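## Task

Take the label strip standing upright in the box and push it into the track over the network jacks until it stops, with its printed face toward the outside and its text reading the right way up.

## Robot and tools

Robot: two arms, left_arm and right_arm, mounted on opposite sides of a table. Each has six joints plus a parallel gripper. In every row and in every per-joint list of a result, an arm's joints always come in this order: wrist yaw, shoulder, wrist pitch, wrist roll, elbow, waist. Follow this order only, not the base-to-tip order.

Frame: all hand positions, orientations, velocities and targets use the scene frame. Origin at table centre, +z up, table surface at z = +0.020 m. left_arm's base is on the +y side; arm names do not match image sides. Positions are in metres, velocities in m/s and rad/s. end_effector_position is the point between the fingers, about 3 to 4 cm back from the tips; the fingers point along the gripper's +x and close along its y. Only the outer 1.5 cm of each finger's inner face is flat. Reported hand pose may be off by a few cm, more when stretched out.

Row layout (used by execute_actions and move): one flat list of 14 numbers, each in [-1, 1], covering both arms even if one stays still. Numbers 1-6 are left_arm joint offsets, 7 is left_arm opening, 8-13 are right_arm joint offsets, 14 is right_arm opening. Joint numbers are offsets, not poses: they count from the Joint targets shown when the action (or move) begins, not from the previous row, so repeating a value moves further. Scale: 1.0 equals 0.9615 rad for waist, shoulder and elbow, 1.713 rad for wrist pitch, 1.767 rad for wrist yaw, 1.728 rad for wrist roll. The opening is absolute: +1 fully open (0.080 m pad gap), empty fingers touch near -0.78, values below that close no further. Allow at least about 0.6 s to close fully. Send 0 offsets to hold an arm's joints; to leave a gripper unchanged, resend its current opening (0 is a real command).

Joint ranges (rad): waist -3.054..3.054, shoulder 0.000..3.142, elbow 0.000..2.356, wrist pitch -1.571..1.571, wrist yaw -1.571..1.571, wrist roll -3.142..3.142. Asking a joint more than 0.028 rad beyond its range gets the action rejected for both arms; the true end can differ by 0.028 either way. A joint clipped at its end yields the note "joint sent to its limit".

Tools:
- execute_actions(actions, cameras): actions is a list of actions; each action is a table of up to 15 rows, one row per 1/30 s step, and a short table repeats its final row to fill 15 steps (one action = 0.5 s). An empty list just reports state and every line. cameras picks images: omitted/null/["all"] for all, [] for none.
- move(target, speed, blend, opening_speed, blocking, cameras): target is one 14-number row or a list of up to 15 rows, every row's offsets counted from the same starting Joint targets. All joints interpolate together, so hands travel on curves and nothing is avoided. speed is the top rad/s of the joint with farthest to go, 0.01 to 2 (default 0.5), one value or one per target. blend (rad) rounds corners between listed targets. opening_speed (at least 0.2 per second on the -1..+1 scale) ramps the gripper. blocking=false returns after about 0.5 s while motion continues. The result adds a "move:" line: done, off_target, moving, held or fault, plus the worst-off joint per arm.
- wait(seconds 0..10): lets time pass holding commands; a running move continues.
- stop(): brakes a running move; needs room to slow.
- zoom_image(camera, region): closer view of the latest image; camera is cam_high, cam_low, cam_left_wrist or cam_right_wrist; region [x0, y0, x1, y1] in pixels, top-left origin, at most 504x504.
- finished_scene(scene): scene is 1 or 2; ends the scene irreversibly. The goal must hold with the robot let go.

Motion limits: each joint target can only lead its measured angle by about 0.21-0.27 rad per step, and targets that would move a hand more than 70 mm from where it is get scaled back, so big moves span several actions. Friction and weight can leave joints short, especially at long reach. Joint targets in the result are the base for your next offsets.

Result lines: Joint positions and Joint velocities per arm (rad, rad/s, then pad gap in m); "within noise" means still. Joint targets, Tool commands, end-effector pose and velocity, grip_measured (fingers' opening on the command scale; under a firm grip reads up to ~0.067 narrower than the part), grip_effort_n (motor effort, negative closing, not pad force), Joint torques and External joint torques (same order without gripper), Wrist depth (7x7 grid of mm distances per wrist camera, "-" for no value), temperatures, and notes such as blocked, joint command not followed, MOTOR HOT, TORQUE FAULT, OVER-TEMPERATURE FAULT. Images come from cam_high, cam_low, cam_left_wrist, cam_right_wrist (672x504 each); calibration lines give K and world-to-camera transforms.

Gripping: close to about 0.08 below the grip_measured value at first contact for a full-force hold. Parts thinner than ~3 mm get weaker grip.

Avoid: dropping parts or releasing them while moving, fast impacts, heavy pressing, arms colliding with each other (may end the scene), anything leaving the table. Contact torque limits (N m): waist 17.2, shoulder 21.3, elbow 21.3, wrist pitch 5.61, wrist yaw 5.59, wrist roll 5.24; reaching one halts that arm for 10 s. Long holding or straining heats motors; at 95 °C the arm is halted. Occasional outside tugs on held parts can occur.

Each tool is called after "Call:" as a command line: name --argument value for each argument, lists and objects as JSON in quotes; but a table of rows of numbers goes row by row, as --pt "numbers of a row", without its own name.

## Session

Call:
execute_actions --actions '[]'

Scene clock: 0.00 s.
left_arm: end_effector_position=(-0.2106, +0.3990, +0.3592) grip_measured=+1.000 grip_effort_n=n/a end_effector_quat_wxyz=(+0.018, -0.087, +0.034, -0.996) | right_arm: end_effector_position=(-0.2261, -0.2900, +0.1911) grip_measured=+0.992 grip_effort_n=n/a end_effector_quat_wxyz=(+0.339, -0.237, -0.099, +0.905)
Joint names: [wrist yaw, shoulder, wrist pitch, wrist roll, elbow, waist]
Joint positions: left_arm=[0.774 0.288 0.077 -0.242 0.454 -0.721 0.08] | right_arm=[0.287 0.632 -0.038 -0.257 0.282 1.092 0.08]
Joint velocities: within noise
Joint torques (N m): no reading
External joint torques (N m): no reading
Motor temperatures (°C): left_arm=[25 21 26 24 22 22] | right_arm=[24 21 26 26 21 23]
Heat: left arm: hottest wrist pitch 26 °C (+0.0 °C/min); right arm: hottest wrist pitch 26 °C (+0.0 °C/min).
Wrist depth (mm): cam_left_wrist=[966 965 953 945 191 919 891 / - - 988 987 199 976 933 / - - - - 221 - 984 / - - - - 263 - - / - 78 - - 258 - - / - - - - - - 81 / - - - - - - -] | cam_right_wrist=[858 978 - - - - - / 983 - - - - - - / - - - - 456 600 702 / - - 319 358 405 466 549 / 244 264 277 304 333 89 452 / - 100 245 269 292 89 - / - 202 219 236 255 272 81]
Joint targets: left_arm=[0.773 0.287 0.078 -0.242 0.457 -0.721] | right_arm=[0.287 0.631 -0.038 -0.257 0.281 1.092]
Tool commands: left_gripper/opening=+1.0 right_gripper/opening=+0.991984

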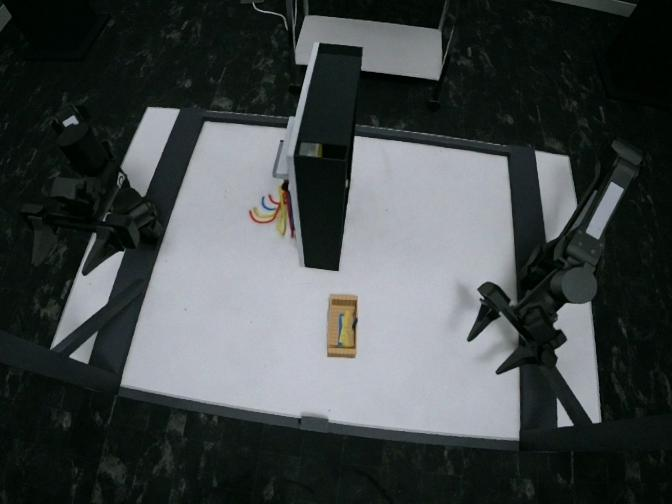

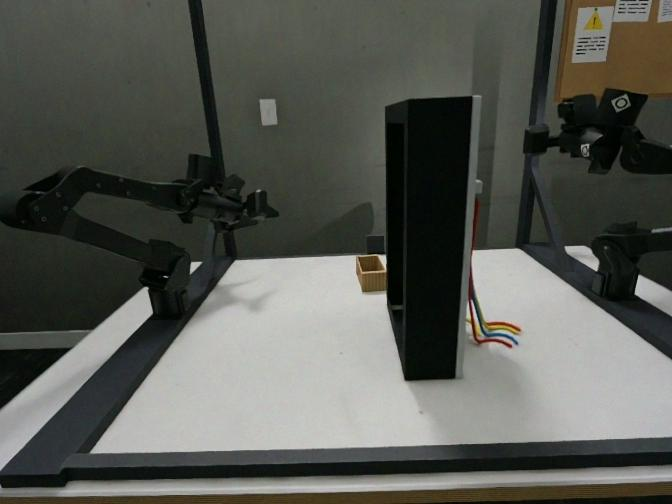

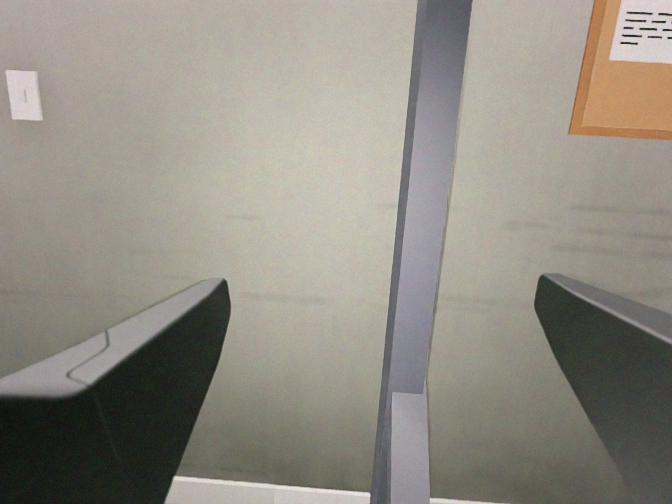

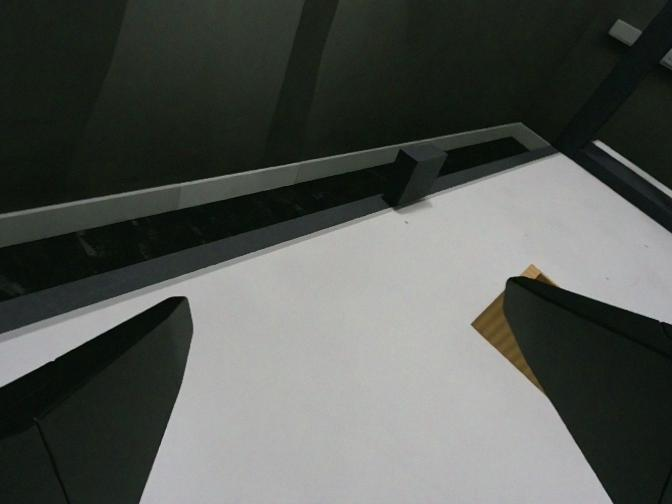

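Call:
zoom_image --camera "cam_high" --region '[200, 30, 400, 180]'

Call:
zoom_image --camera "cam_high" --region '[230, 150, 370, 255]'

Call:
zoom_image --camera "cam_high" --region '[290, 280, 390, 370]'

Call:
zoom_image --camera "cam_low" --region '[340, 80, 560, 400]'

Scaled by 2.520.

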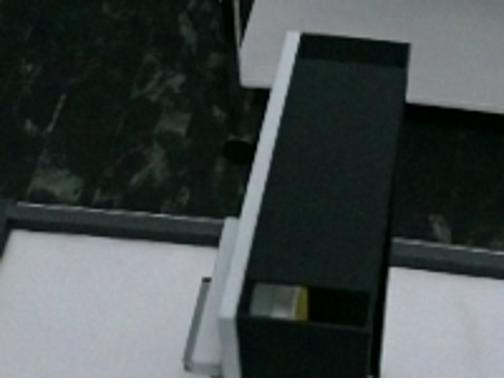

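Scaled by 3.600.

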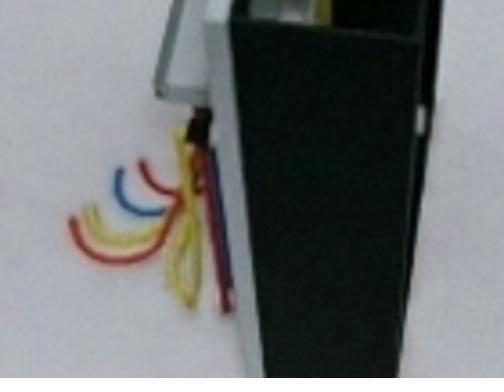

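Scaled by 5.040.

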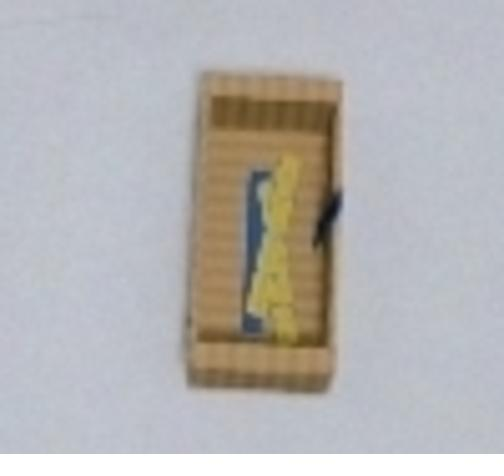

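Scaled by 1.575.

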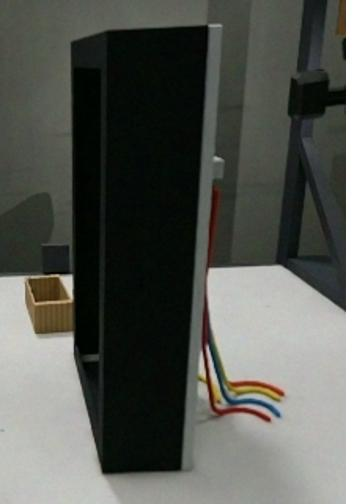

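Call:
move --target '[-0.296, 0.0135, -0.0455, 0.14, -0.0593, 1.0, 1.0, -0.1624, 1.0, -0.2088, 0.1487, 0.9641, -0.7249, 0.992]' --speed 0.8

Scene clock: 101.53 s.
left_arm: end_effector_position=(-0.0094, +0.2333, +0.3308) grip_measured=+1.000 grip_effort_n=-0.7 end_effector_quat_wxyz=(+0.693, -0.030, -0.047, -0.719) | right_arm: end_effector_position=(-0.1855, -0.0494, +0.2186) grip_measured=+0.992 grip_effort_n=-2.1 end_effector_quat_wxyz=(+0.513, -0.317, +0.206, +0.771)
Joint positions: left_arm=[0.255 0.298 0 -0.003 0.41 0.237 0.08] | right_arm=[0.004 1.581 -0.393 -0.007 1.2 0.396 0.08]
Joint torques (N m): left_arm=[-0.21 1.39 1.72 0.12 5.67 0.42] | right_arm=[-0.16 -6.77 1.08 0.23 8.31 -0.18]
External joint torques (N m): left_arm=[-0.19 0.77 0.16 0.12 -0.72 0.41] | right_arm=[-0.16 0.28 -0.42 0.23 1.31 -0.19]
Motor temperatures (°C): left_arm=[25 21 30 24 28 22] | right_arm=[24 21 33 26 26 23]
Heat: left arm: hottest wrist pitch 30 °C (+1.0 °C/min); right arm: hottest wrist pitch 33 °C (+2.0 °C/min).
Wrist depth (mm): cam_left_wrist=[192 192 193 193 - 679 - / 201 202 203 204 385 387 - / 212 214 215 215 402 386 - / 223 217 209 223 356 411 - / 228 78 206 241 657 - - / - - 256 256 433 447 80 / - - 276 276 393 392 -] | cam_right_wrist=[- - 367 369 372 374 377 / - 341 339 339 344 347 350 / 254 311 314 315 318 321 325 / 282 291 293 296 296 300 296 / 274 280 271 269 269 89 210 / - 92 256 257 254 257 - / - 241 243 245 247 249 81]
Joint targets: left_arm=[0.250 0.300 0.000 0.000 0.400 0.241] | right_arm=[0.000 1.592 -0.395 0.000 1.208 0.395]
move: done
camera_calibration:
cam_left_wrist: T_world_to_cam=[[-0.998842, 0.00223255, -0.0480602, 0.0163384], [0.0463231, 0.314491, -0.94813, 0.264434], [0.0129978, -0.949258, -0.31423, 0.402514], [0, 0, 0, 1]]
cam_right_wrist: T_world_to_cam=[[0.944229, 0.328507, 0.0226923, 0.192571], [0.310637, -0.865762, -0.392378, 0.124973], [-0.109253, 0.377544, -0.919524, 0.276135], [0, 0, 0, 1]]

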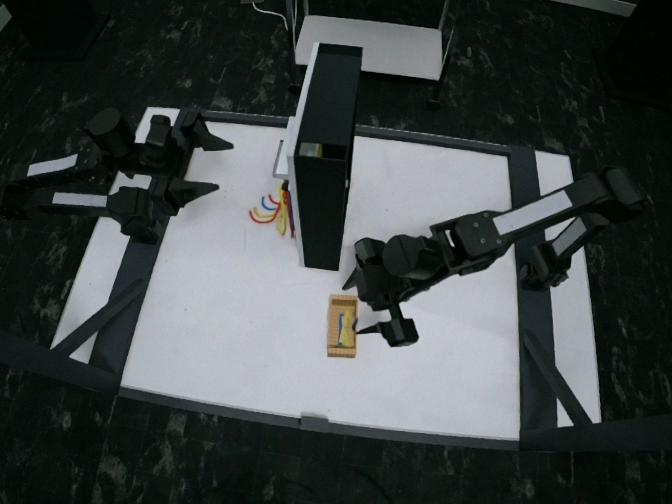

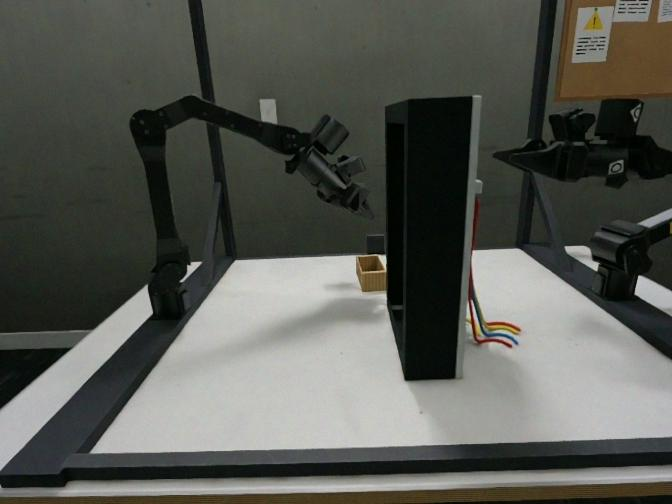

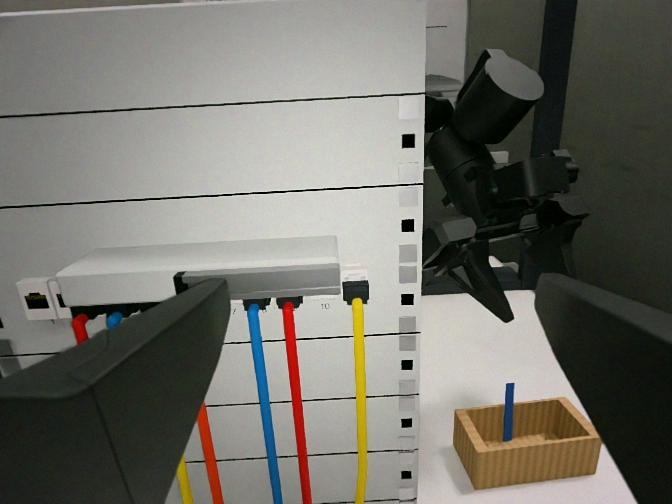

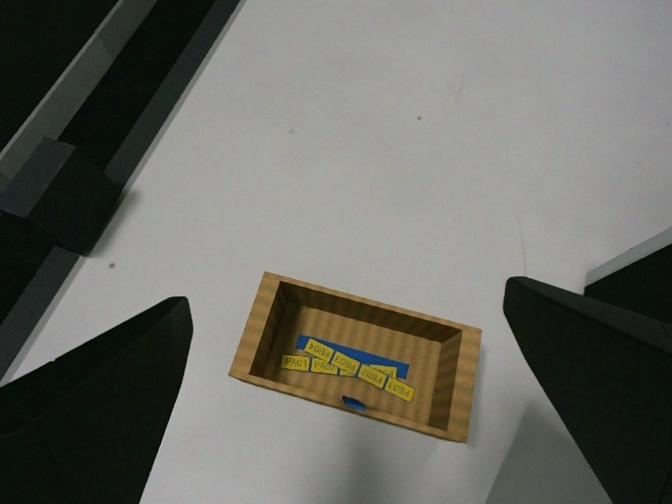

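Call:
zoom_image --camera "cam_left_wrist" --region '[0, 200, 430, 350]'

Call:
zoom_image --camera "cam_right_wrist" --region '[220, 260, 490, 450]'

Call:
zoom_image --camera "cam_left_wrist" --region '[440, 360, 620, 500]'

Scaled by 1.172.

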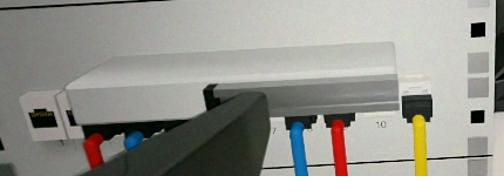

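Scaled by 1.867.

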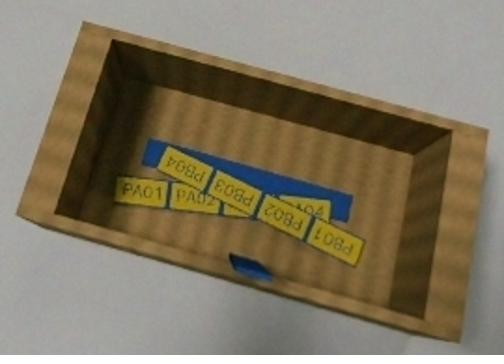

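Scaled by 2.800.

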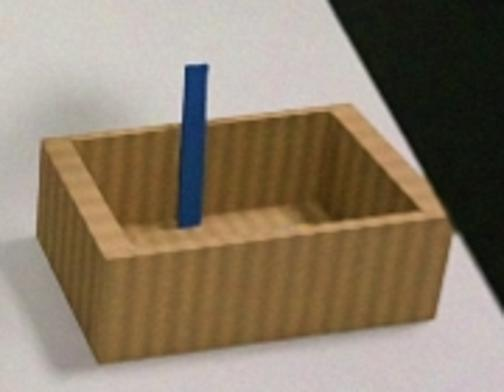

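Call:
move --target '[-0.13, 0, 0, 0, 0, 0, 1.0, 0, 0, 0, 0, 0, 0, 0.992]' --cameras '["cam_left_wrist"]'

Call:
zoom_image --camera "cam_left_wrist" --region '[230, 200, 500, 350]'

Scene clock: 251.10 s.
left_arm: end_effector_position=(+0.0250, +0.2360, +0.3312) grip_measured=+1.000 grip_effort_n=-1.2 end_effector_quat_wxyz=(+0.771, -0.035, -0.043, -0.635) | right_arm: end_effector_position=(-0.1855, -0.0494, +0.2186) grip_measured=+0.992 grip_effort_n=-2.6 end_effector_quat_wxyz=(+0.513, -0.316, +0.206, +0.771)
Joint positions: left_arm=[0.026 0.298 0 -0.003 0.409 0.237 0.08] | right_arm=[0.004 1.581 -0.393 -0.006 1.2 0.396 0.08]
Joint torques (N m): left_arm=[-0.19 1.31 1.76 0.1 5.7 0.32] | right_arm=[-0.15 -6.85 1.07 0.23 8.3 -0.16]
External joint torques (N m): left_arm=[-0.19 0.63 0.23 0.09 -0.56 0.31] | right_arm=[-0.15 0.25 -0.43 0.23 1.28 -0.13]
Motor temperatures (°C): left_arm=[25 21 36 24 29 22] | right_arm=[24 25 31 26 34 23]
Heat: left arm: hottest wrist pitch 36 °C (+1.0 °C/min); right arm: hottest elbow 34 °C (+1.0 °C/min).
Wrist depth (mm): cam_left_wrist=[- 223 209 201 192 184 - / - 232 221 212 203 193 341 / - 247 235 224 213 203 373 / - 263 226 204 197 215 356 / - 78 228 253 238 202 - / - - 278 270 252 248 80 / - - 311 283 272 266 -] | cam_right_wrist=[- - 367 370 370 375 376 / - 342 339 340 343 346 348 / 251 311 313 316 321 322 323 / 282 290 294 295 297 299 297 / 273 279 269 269 268 89 211 / - 100 257 257 252 257 - / - 240 243 244 247 250 81]
Joint targets: left_arm=[0.021 0.300 0.000 0.000 0.400 0.241] | right_arm=[0.000 1.592 -0.395 0.000 1.208 0.395]
move: done
camera_calibration:
cam_left_wrist: T_world_to_cam=[[-0.974213, -0.22448, -0.0227368, 0.0952654], [-0.0490985, 0.309274, -0.949705, 0.266486], [0.220222, -0.924099, -0.31232, 0.392954], [0, 0, 0, 1]]
Images, in order: cam_left_wrist.

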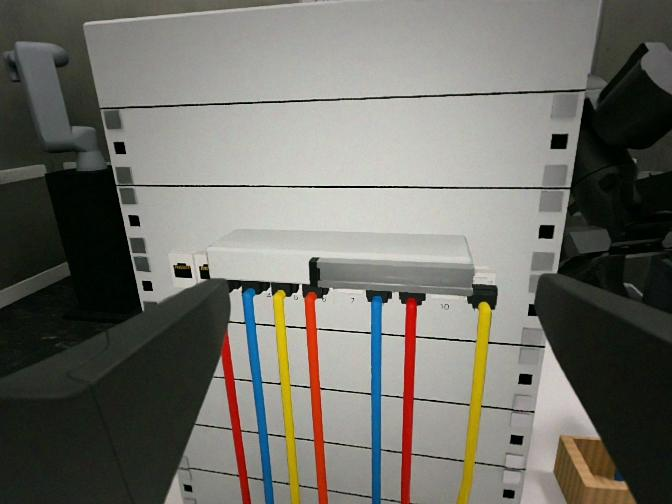

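Scaled by 1.867.

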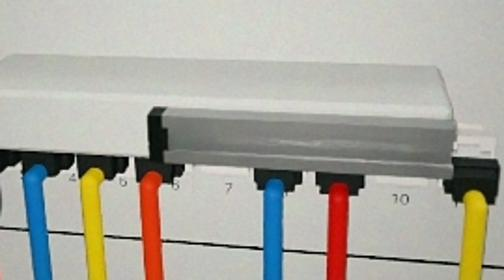

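Call:
move --target '[-0.7634, 0.795, 0.2075, 0, 0.2174, -0.7956, 1.0, 0.2779, 0.1858, 0.6696, 0, -0.6726, 0.1477, 0.992]' --speed 0.7

Call:
zoom_image --camera "cam_left_wrist" --region '[150, 180, 450, 405]'

Call:
zoom_image --camera "cam_right_wrist" --region '[180, 200, 480, 425]'

Scene clock: 296.67 s.
left_arm: end_effector_position=(-0.0175, +0.1715, +0.3042) grip_measured=+1.000 grip_effort_n=-0.7 end_effector_quat_wxyz=(+0.922, +0.055, -0.008, -0.383) | right_arm: end_effector_position=(-0.1624, -0.0664, +0.1107) grip_measured=+0.992 grip_effort_n=-2.1 end_effector_quat_wxyz=(+0.672, -0.213, +0.057, +0.707)
Joint positions: left_arm=[-1.323 1.06 0.353 -0.002 0.593 -0.52 0.08] | right_arm=[0.487 1.761 0.749 -0.006 0.57 0.534 0.08]
Joint torques (N m): left_arm=[-0.27 -1.9 1.48 0.09 8.66 -0.34] | right_arm=[0.32 -6.19 1.51 0.2 4.18 0.27]
External joint torques (N m): left_arm=[-0.2 0.7 0.32 0.09 2.51 -0.33] | right_arm=[0.19 0.24 -0.15 0.19 -0.75 0.24]
Wrist depth (mm): cam_left_wrist=[- - 209 163 138 118 101 / - - 233 180 151 125 108 / - - 208 168 143 132 113 / - - 320 187 127 132 125 / - 78 255 239 187 - - / - - 457 263 207 176 80 / - - 389 325 230 186 -] | cam_right_wrist=[318 344 387 442 498 527 176 / 258 279 303 332 371 422 175 / 218 228 246 265 290 249 173 / 135 153 166 173 239 225 166 / - 172 175 183 155 89 169 / - 100 130 135 146 176 - / - 133 141 148 155 162 81]
Joint targets: left_arm=[-1.328 1.065 0.356 0.000 0.609 -0.524] | right_arm=[0.491 1.771 0.752 0.000 0.561 0.537]
move: done
camera_calibration:
cam_left_wrist: T_world_to_cam=[[-0.680888, -0.71987, -0.13483, 0.162954], [-0.234976, 0.389083, -0.89073, 0.223846], [0.69367, -0.574806, -0.434074, 0.319701], [0, 0, 0, 1]]
cam_right_wrist: T_world_to_cam=[[0.980468, 0.0234588, 0.195272, 0.145379], [0.155969, -0.697584, -0.699321, 0.0808088], [0.119814, 0.716119, -0.687618, 0.219908], [0, 0, 0, 1]]

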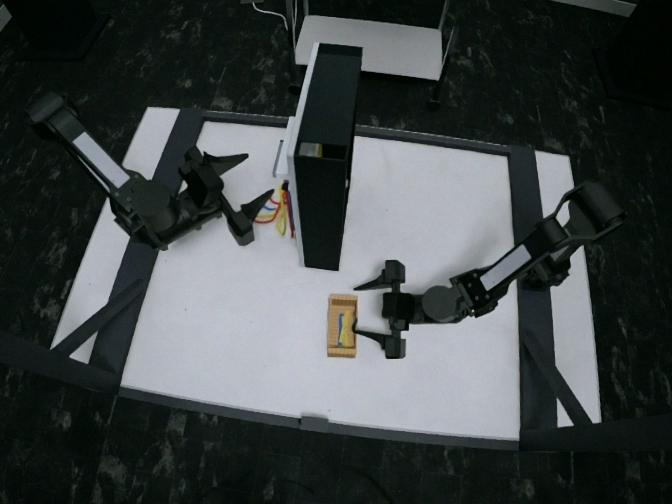

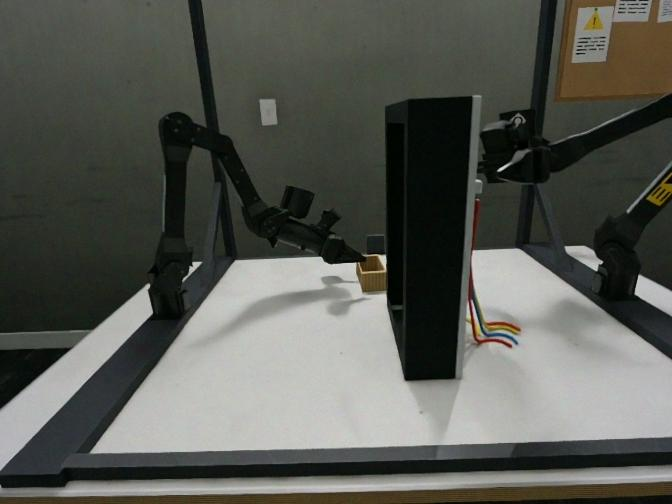

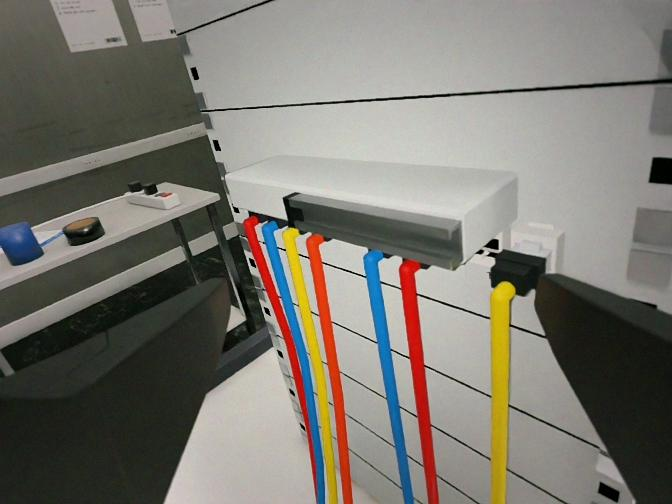

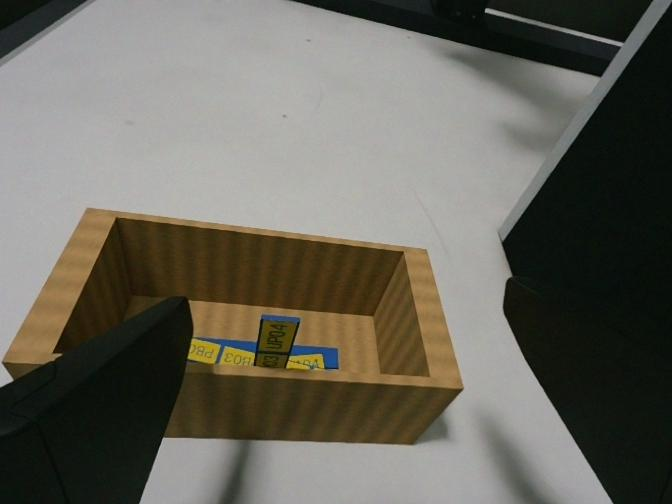

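Scaled by 1.680.

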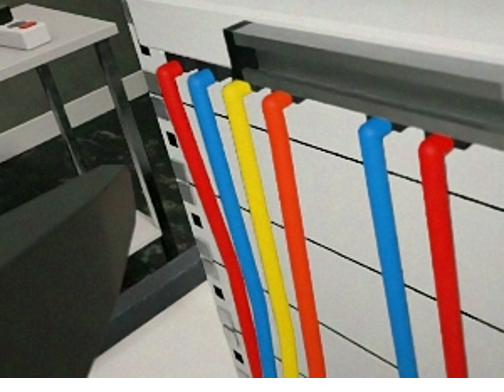

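Scaled by 1.680.

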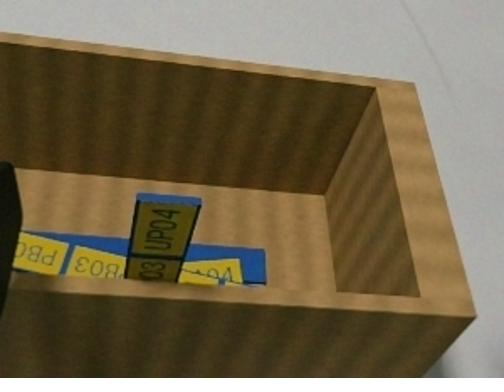

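Call:
zoom_image --camera "cam_left_wrist" --region '[400, 160, 580, 295]'

Call:
zoom_image --camera "cam_left_wrist" --region '[260, 170, 400, 275]'

Call:
zoom_image --camera "cam_right_wrist" --region '[230, 300, 350, 390]'

Scaled by 2.800.

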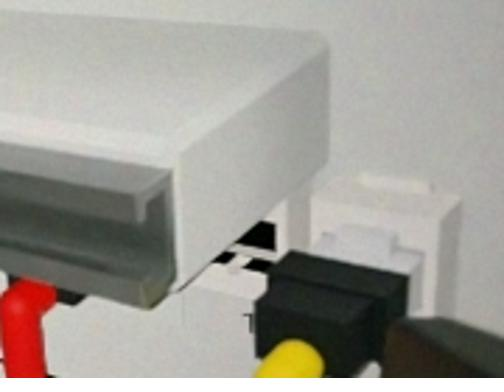

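Scaled by 3.600.

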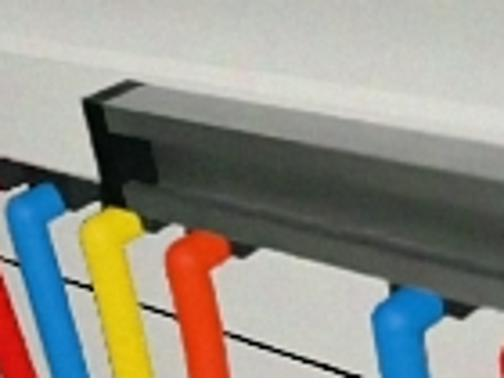

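Scaled by 4.200.

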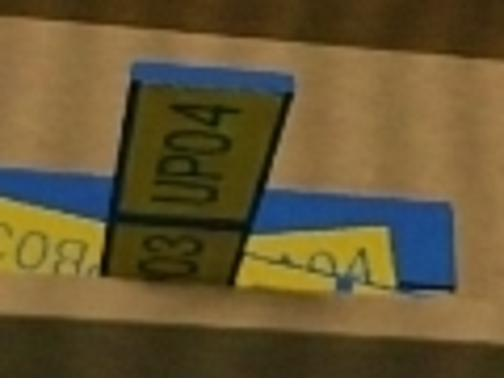

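Call:
zoom_image --camera "cam_low" --region '[345, 225, 405, 300]'

Call:
zoom_image --camera "cam_right_wrist" --region '[245, 305, 315, 385]'

Call:
zoom_image --camera "cam_high" --region '[315, 285, 375, 365]'

Scaled by 6.720.

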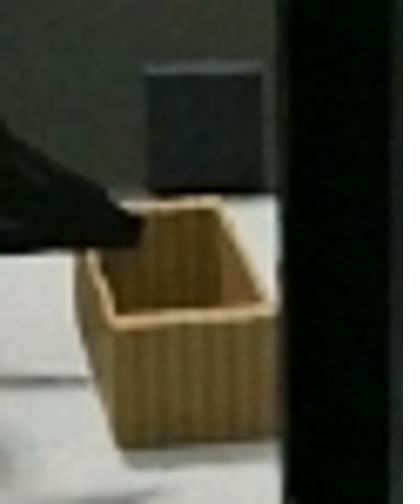

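Scaled by 6.300.

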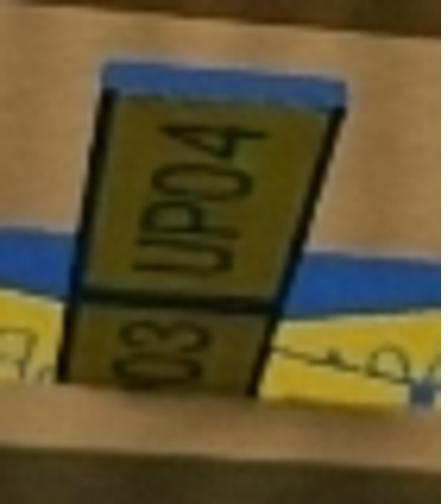

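Scaled by 6.300.

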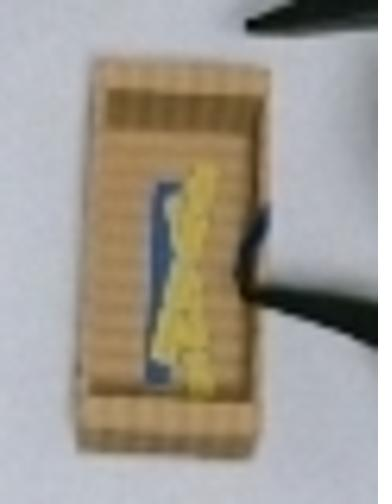

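Call:
move --pt "0 0 0 0 0 0 1.0 -0.1 -0.2819 -0.4717 0.1 0.4566 -0.05 1.0" --pt "0 0 0 0 0 0 1.0 -0.2083 0.0391 -0.9436 0.1898 0.9224 -0.104 1.0" --speed 0.8 --blend 0.2 --cameras '["cam_right_wrist", "cam_high"]'

Call:
zoom_image --camera "cam_right_wrist" --region '[240, 190, 440, 340]'

Scene clock: 606.53 s.
left_arm: end_effector_position=(-0.0175, +0.1715, +0.3045) grip_measured=+1.000 grip_effort_n=-0.7 end_effector_quat_wxyz=(+0.922, +0.055, -0.008, -0.383) | right_arm: end_effector_position=(-0.1756, -0.0706, +0.1676) grip_measured=+0.992 grip_effort_n=-2.1 end_effector_quat_wxyz=(+0.556, -0.418, +0.377, +0.611)
Joint positions: left_arm=[-1.323 1.06 0.353 -0.002 0.593 -0.52 0.08] | right_arm=[0.127 1.795 -0.862 0.321 1.441 0.44 0.08]
Joint torques (N m): left_arm=[-0.28 -1.93 1.48 0.09 8.59 -0.36] | right_arm=[-0.07 -7.71 0.56 0.21 7.66 -0.31]
External joint torques (N m): left_arm=[-0.21 0.68 0.32 0.09 2.42 -0.36] | right_arm=[-0.17 0.49 -0.38 0.21 1.22 -0.25]
Motor temperatures (°C): left_arm=[25 22 36 24 37 22] | right_arm=[24 26 37 26 26 23]
Wrist depth (mm): cam_left_wrist=[- - 210 163 139 118 101 / - - 234 180 152 125 109 / - - 209 166 144 132 113 / - - 321 190 127 132 125 / - 78 255 238 187 - - / - - 458 258 204 175 81 / - - 390 330 231 187 -] | cam_right_wrist=[204 207 209 212 214 217 192 / 207 207 209 211 212 218 189 / 208 209 209 211 197 221 222 / 211 210 214 217 219 221 224 / 210 212 215 218 221 89 225 / - 100 218 221 223 224 - / - 217 220 222 226 228 81]
Joint targets: left_arm=[-1.328 1.065 0.356 0.000 0.609 -0.524] | right_arm=[0.123 1.808 -0.864 0.328 1.448 0.437]
move: done
camera_calibration:
cam_right_wrist: T_world_to_cam=[[0.998101, 0.043446, 0.0436762, 0.177209], [0.0427095, -0.998931, 0.0176574, -0.0416305], [0.0443967, -0.0157585, -0.99889, 0.250853], [0, 0, 0, 1]]
Images, in order: cam_high, cam_right_wrist.

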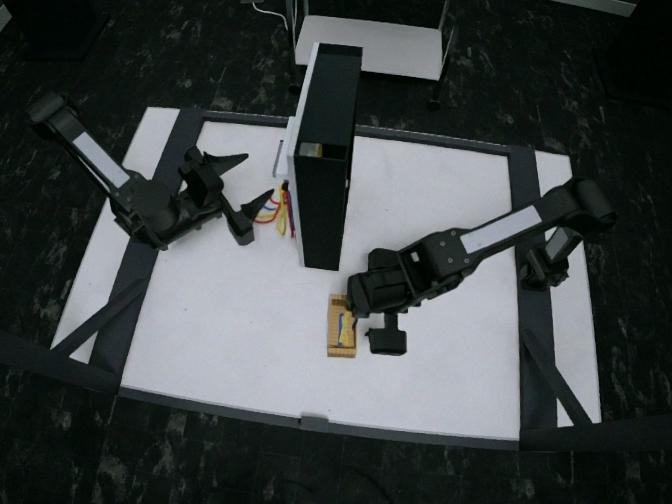

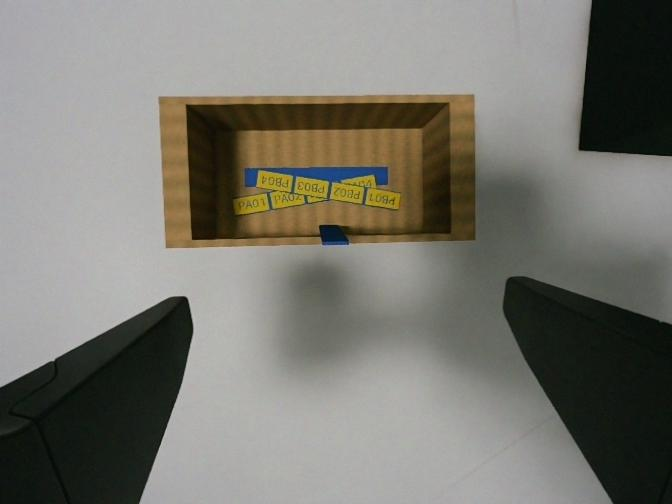

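Scaled by 2.520.

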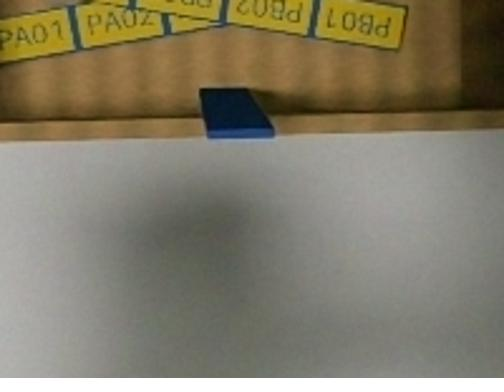

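Call:
zoom_image --camera "cam_right_wrist" --region '[305, 215, 361, 257]'

Scaled by 9.000.

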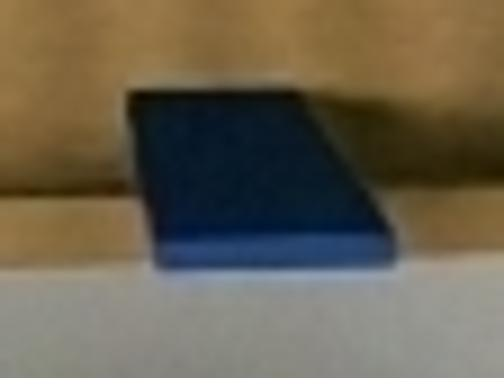

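Call:
move --target '[0,0,0,0,0,0,1.0,-0.003,0.0926,0.1013,0,-0.0881,-0.017,1.0]' --speed 0.25 --cameras '["cam_right_wrist", "cam_high"]'

Call:
zoom_image --camera "cam_right_wrist" --region '[240, 220, 440, 370]'

Call:
zoom_image --camera "cam_high" --region '[310, 270, 420, 365]'

Scene clock: 666.17 s.
left_arm: end_effector_position=(-0.0174, +0.1715, +0.3045) grip_measured=+1.000 grip_effort_n=-1.6 end_effector_quat_wxyz=(+0.922, +0.055, -0.008, -0.383) | right_arm: end_effector_position=(-0.1775, -0.0522, +0.1230) grip_measured=+0.992 grip_effort_n=-2.6 end_effector_quat_wxyz=(+0.561, -0.410, +0.380, +0.611)
Joint positions: left_arm=[-1.324 1.06 0.353 -0.002 0.593 -0.52 0.08] | right_arm=[0.122 1.886 -0.693 0.322 1.373 0.423 0.08]
Joint torques (N m): left_arm=[-0.27 -1.93 1.49 0.1 8.58 -0.35] | right_arm=[-0.07 -8.34 0.87 0.22 5.46 -0.32]
External joint torques (N m): left_arm=[-0.21 0.64 0.33 0.1 2.44 -0.33] | right_arm=[-0.15 0.38 -0.08 0.22 -0.84 -0.37]
Motor temperatures (°C): left_arm=[25 22 37 24 37 22] | right_arm=[24 29 33 26 31 23]
Wrist depth (mm): cam_left_wrist=[- - 210 163 139 118 101 / - - 234 180 152 125 109 / - - 209 166 144 132 114 / - - 320 191 127 132 125 / - 78 256 238 187 - - / - - 458 259 205 176 80 / - - 389 335 231 186 -] | cam_right_wrist=[163 164 166 167 169 171 172 / 164 165 166 168 150 172 173 / 165 131 164 166 168 126 174 / 167 129 166 167 166 174 177 / 168 122 170 172 173 89 176 / - 100 172 173 175 176 - / - 171 173 174 176 178 81]
Joint targets: left_arm=[-1.328 1.065 0.356 0.000 0.609 -0.524] | right_arm=[0.118 1.898 -0.691 0.328 1.364 0.420]
move: done
camera_calibration:
cam_right_wrist: T_world_to_cam=[[0.999005, 0.0282661, 0.0345055, 0.180728], [0.0279694, -0.999568, 0.00905123, -0.0240513], [0.0347464, -0.00807712, -0.999364, 0.205483], [0, 0, 0, 1]]
Images, in order: cam_high, cam_right_wrist.

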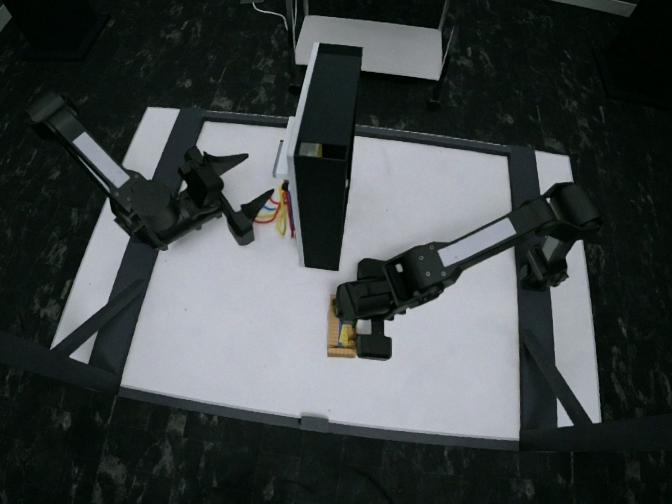

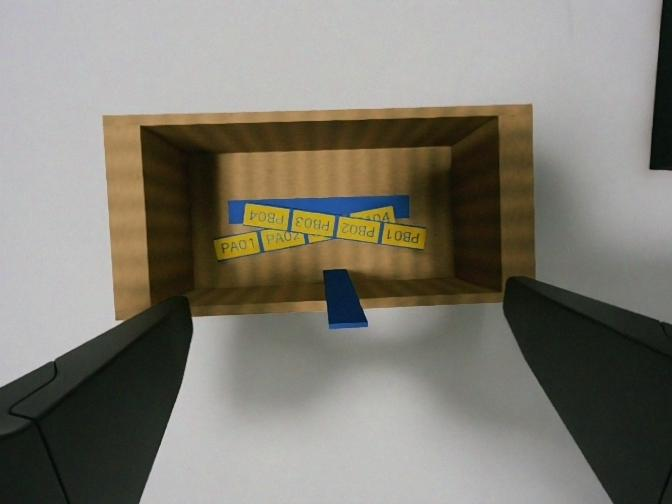

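Scaled by 2.520.

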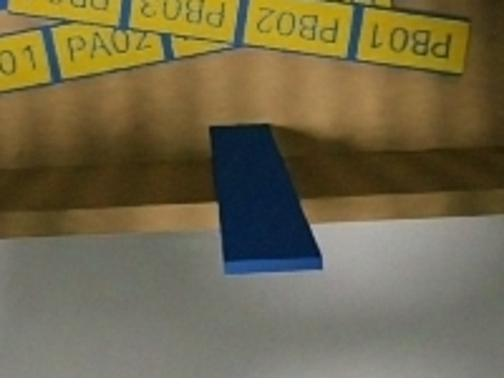

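Scaled by 4.582.

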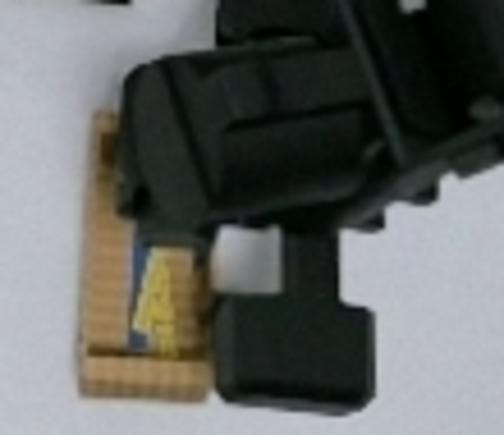

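Call:
zoom_image --camera "cam_low" --region '[300, 180, 400, 300]'

Call:
zoom_image --camera "cam_right_wrist" --region '[420, 250, 600, 400]'

Call:
zoom_image --camera "cam_right_wrist" --region '[100, 260, 260, 380]'

This scene's latest camera images include none from cam_low. They are from: cam_high, cam_right_wrist. cam_low's image comes with the result of a call that names it in "cameras".

Scaled by 2.800.

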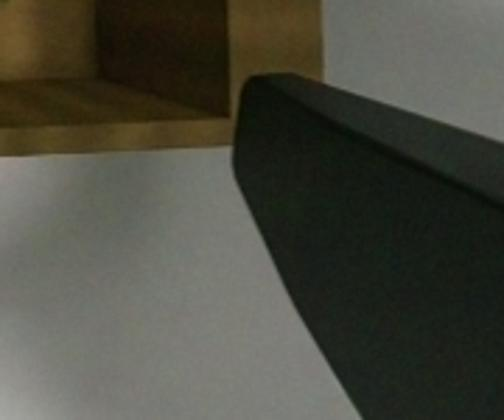

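Scaled by 3.150.

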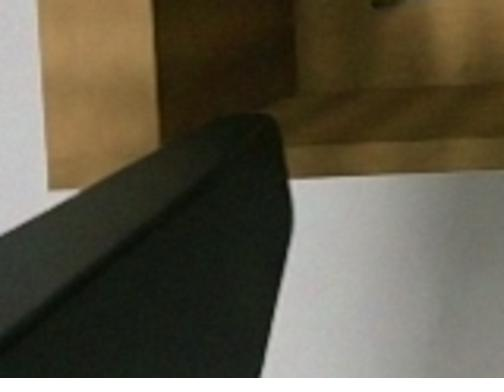

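Call:
move --target '[0,0,0,0,0,0,1.0,0.002,-0.0069,0.012,0,-0.0282,0.0042,-0.35]' --speed 0.2 --opening_speed 1.5 --cameras '["cam_right_wrist", "cam_low"]'

Call:
zoom_image --camera "cam_right_wrist" --region '[250, 230, 450, 380]'

Call:
zoom_image --camera "cam_low" --region '[290, 160, 410, 300]'

Scene clock: 711.43 s.
left_arm: end_effector_position=(-0.0174, +0.1715, +0.3045) grip_measured=+1.000 grip_effort_n=-1.6 end_effector_quat_wxyz=(+0.922, +0.055, -0.008, -0.383) | right_arm: end_effector_position=(-0.1762, -0.0550, +0.1162) grip_measured=-0.346 grip_effort_n=-17.9 end_effector_quat_wxyz=(+0.560, -0.412, +0.381, +0.609)
Joint positions: left_arm=[-1.324 1.06 0.353 -0.002 0.593 -0.52 0.08] | right_arm=[0.122 1.886 -0.672 0.322 1.347 0.423 0.019]
Joint torques (N m): left_arm=[-0.27 -1.91 1.48 0.09 8.62 -0.35] | right_arm=[0.09 -9.12 0.85 0.21 5.32 0.06]
External joint torques (N m): left_arm=[-0.2 0.73 0.31 0.09 2.4 -0.35] | right_arm=[0.01 -0.45 -0.09 0.21 -0.93 -0.01]
Wrist depth (mm): cam_left_wrist=[- - 211 163 138 118 101 / - - 235 180 152 126 109 / - - 208 166 144 132 114 / - - 322 190 127 132 125 / - 78 256 238 187 - - / - - 460 257 204 176 81 / - - 387 324 230 187 -] | cam_right_wrist=[156 157 159 161 162 164 166 / 157 157 134 138 143 164 167 / 158 124 158 159 161 123 168 / 159 122 159 160 159 125 169 / 161 161 121 118 91 169 171 / 162 - - 167 79 - - / - - - 168 - - -]
Joint targets: left_arm=[-1.328 1.065 0.356 0.000 0.609 -0.524] | right_arm=[0.121 1.891 -0.671 0.328 1.337 0.425]
move: done
camera_calibration:
cam_right_wrist: T_world_to_cam=[[0.998921, 0.0284517, 0.0367139, 0.179531], [0.0279418, -0.999507, 0.0143282, -0.0273991], [0.0371034, -0.0132868, -0.999223, 0.198723], [0, 0, 0, 1]]
Images, in order: cam_low, cam_right_wrist.

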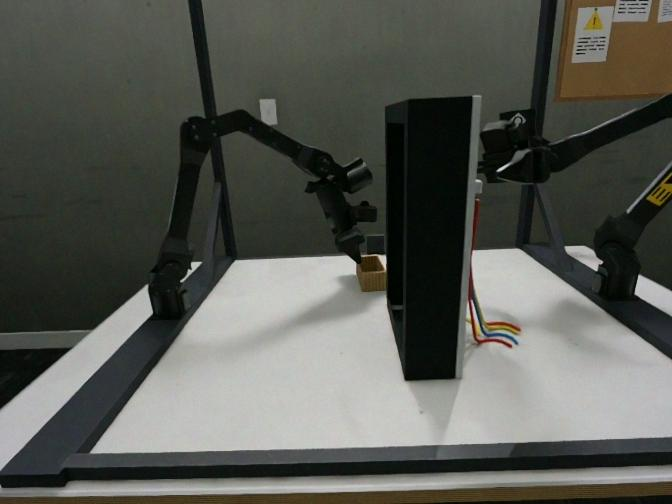

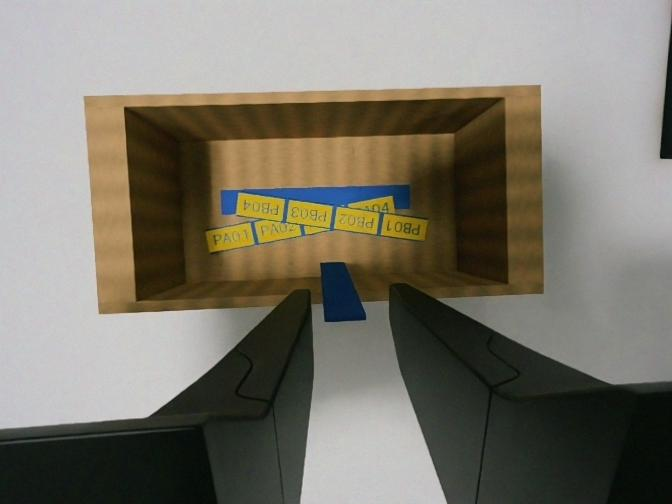

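Scaled by 2.520.

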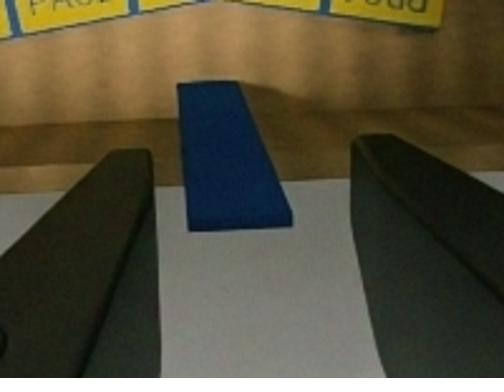

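Scaled by 3.600.

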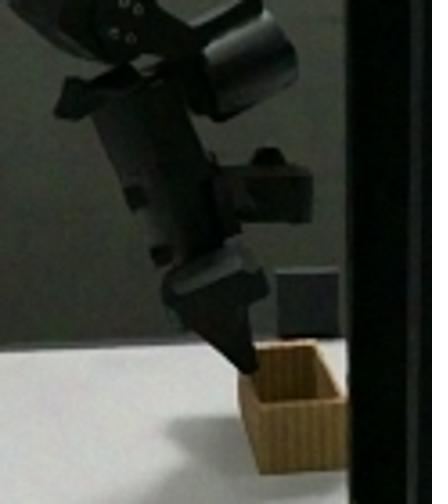

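Call:
move --target '[0,0,0,0,0,0,1.0,0,0,0,0,0,0.003,-0.7]' --speed 0.2 --opening_speed 0.3 --cameras '["cam_right_wrist"]'

Call:
zoom_image --camera "cam_right_wrist" --region '[250, 230, 450, 380]'

Scene clock: 723.17 s.
left_arm: end_effector_position=(-0.0174, +0.1715, +0.3045) grip_measured=+1.000 grip_effort_n=-1.2 end_effector_quat_wxyz=(+0.922, +0.055, -0.008, -0.383) | right_arm: end_effector_position=(-0.1767, -0.0551, +0.1163) grip_measured=-0.644 grip_effort_n=-83.5 end_effector_quat_wxyz=(+0.560, -0.412, +0.381, +0.610)
Joint positions: left_arm=[-1.324 1.06 0.353 -0.002 0.593 -0.52 0.08] | right_arm=[0.122 1.886 -0.672 0.322 1.347 0.425 0.006]
Joint torques (N m): left_arm=[-0.26 -1.93 1.49 0.09 8.54 -0.37] | right_arm=[0.09 -9.17 0.85 0.21 5.32 0.29]
External joint torques (N m): left_arm=[-0.2 0.68 0.33 0.09 2.35 -0.36] | right_arm=[0 -0.48 -0.09 0.21 -0.93 0.33]
Wrist depth (mm): cam_left_wrist=[- - 210 163 139 118 101 / - - 235 179 152 126 108 / - - 209 166 144 132 113 / - - 322 190 127 132 125 / - 78 257 238 187 - - / - - 459 259 205 175 80 / - - 388 325 230 187 -] | cam_right_wrist=[156 157 159 160 162 164 165 / 157 157 134 138 143 122 167 / 158 123 158 160 161 124 168 / 160 121 159 161 160 126 170 / 161 162 163 91 119 170 171 / 162 163 - - - - - / - - - - - - -]
Joint targets: left_arm=[-1.328 1.065 0.356 0.000 0.609 -0.524] | right_arm=[0.121 1.891 -0.670 0.328 1.337 0.428]
move: done
camera_calibration:
cam_right_wrist: T_world_to_cam=[[0.998893, 0.0295822, 0.0365667, 0.180085], [0.0290879, -0.999479, 0.0139764, -0.0272495], [0.0369611, -0.0128973, -0.999233, 0.198766], [0, 0, 0, 1]]
Images, in order: cam_right_wrist.

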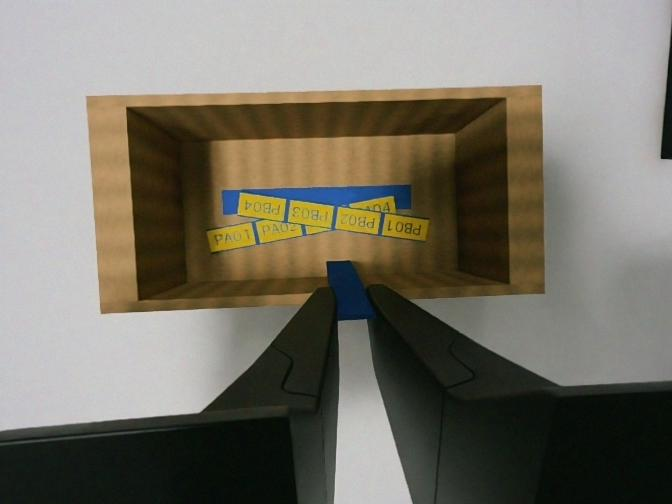

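Scaled by 2.520.

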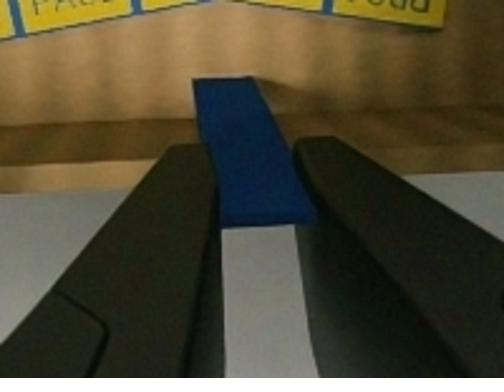

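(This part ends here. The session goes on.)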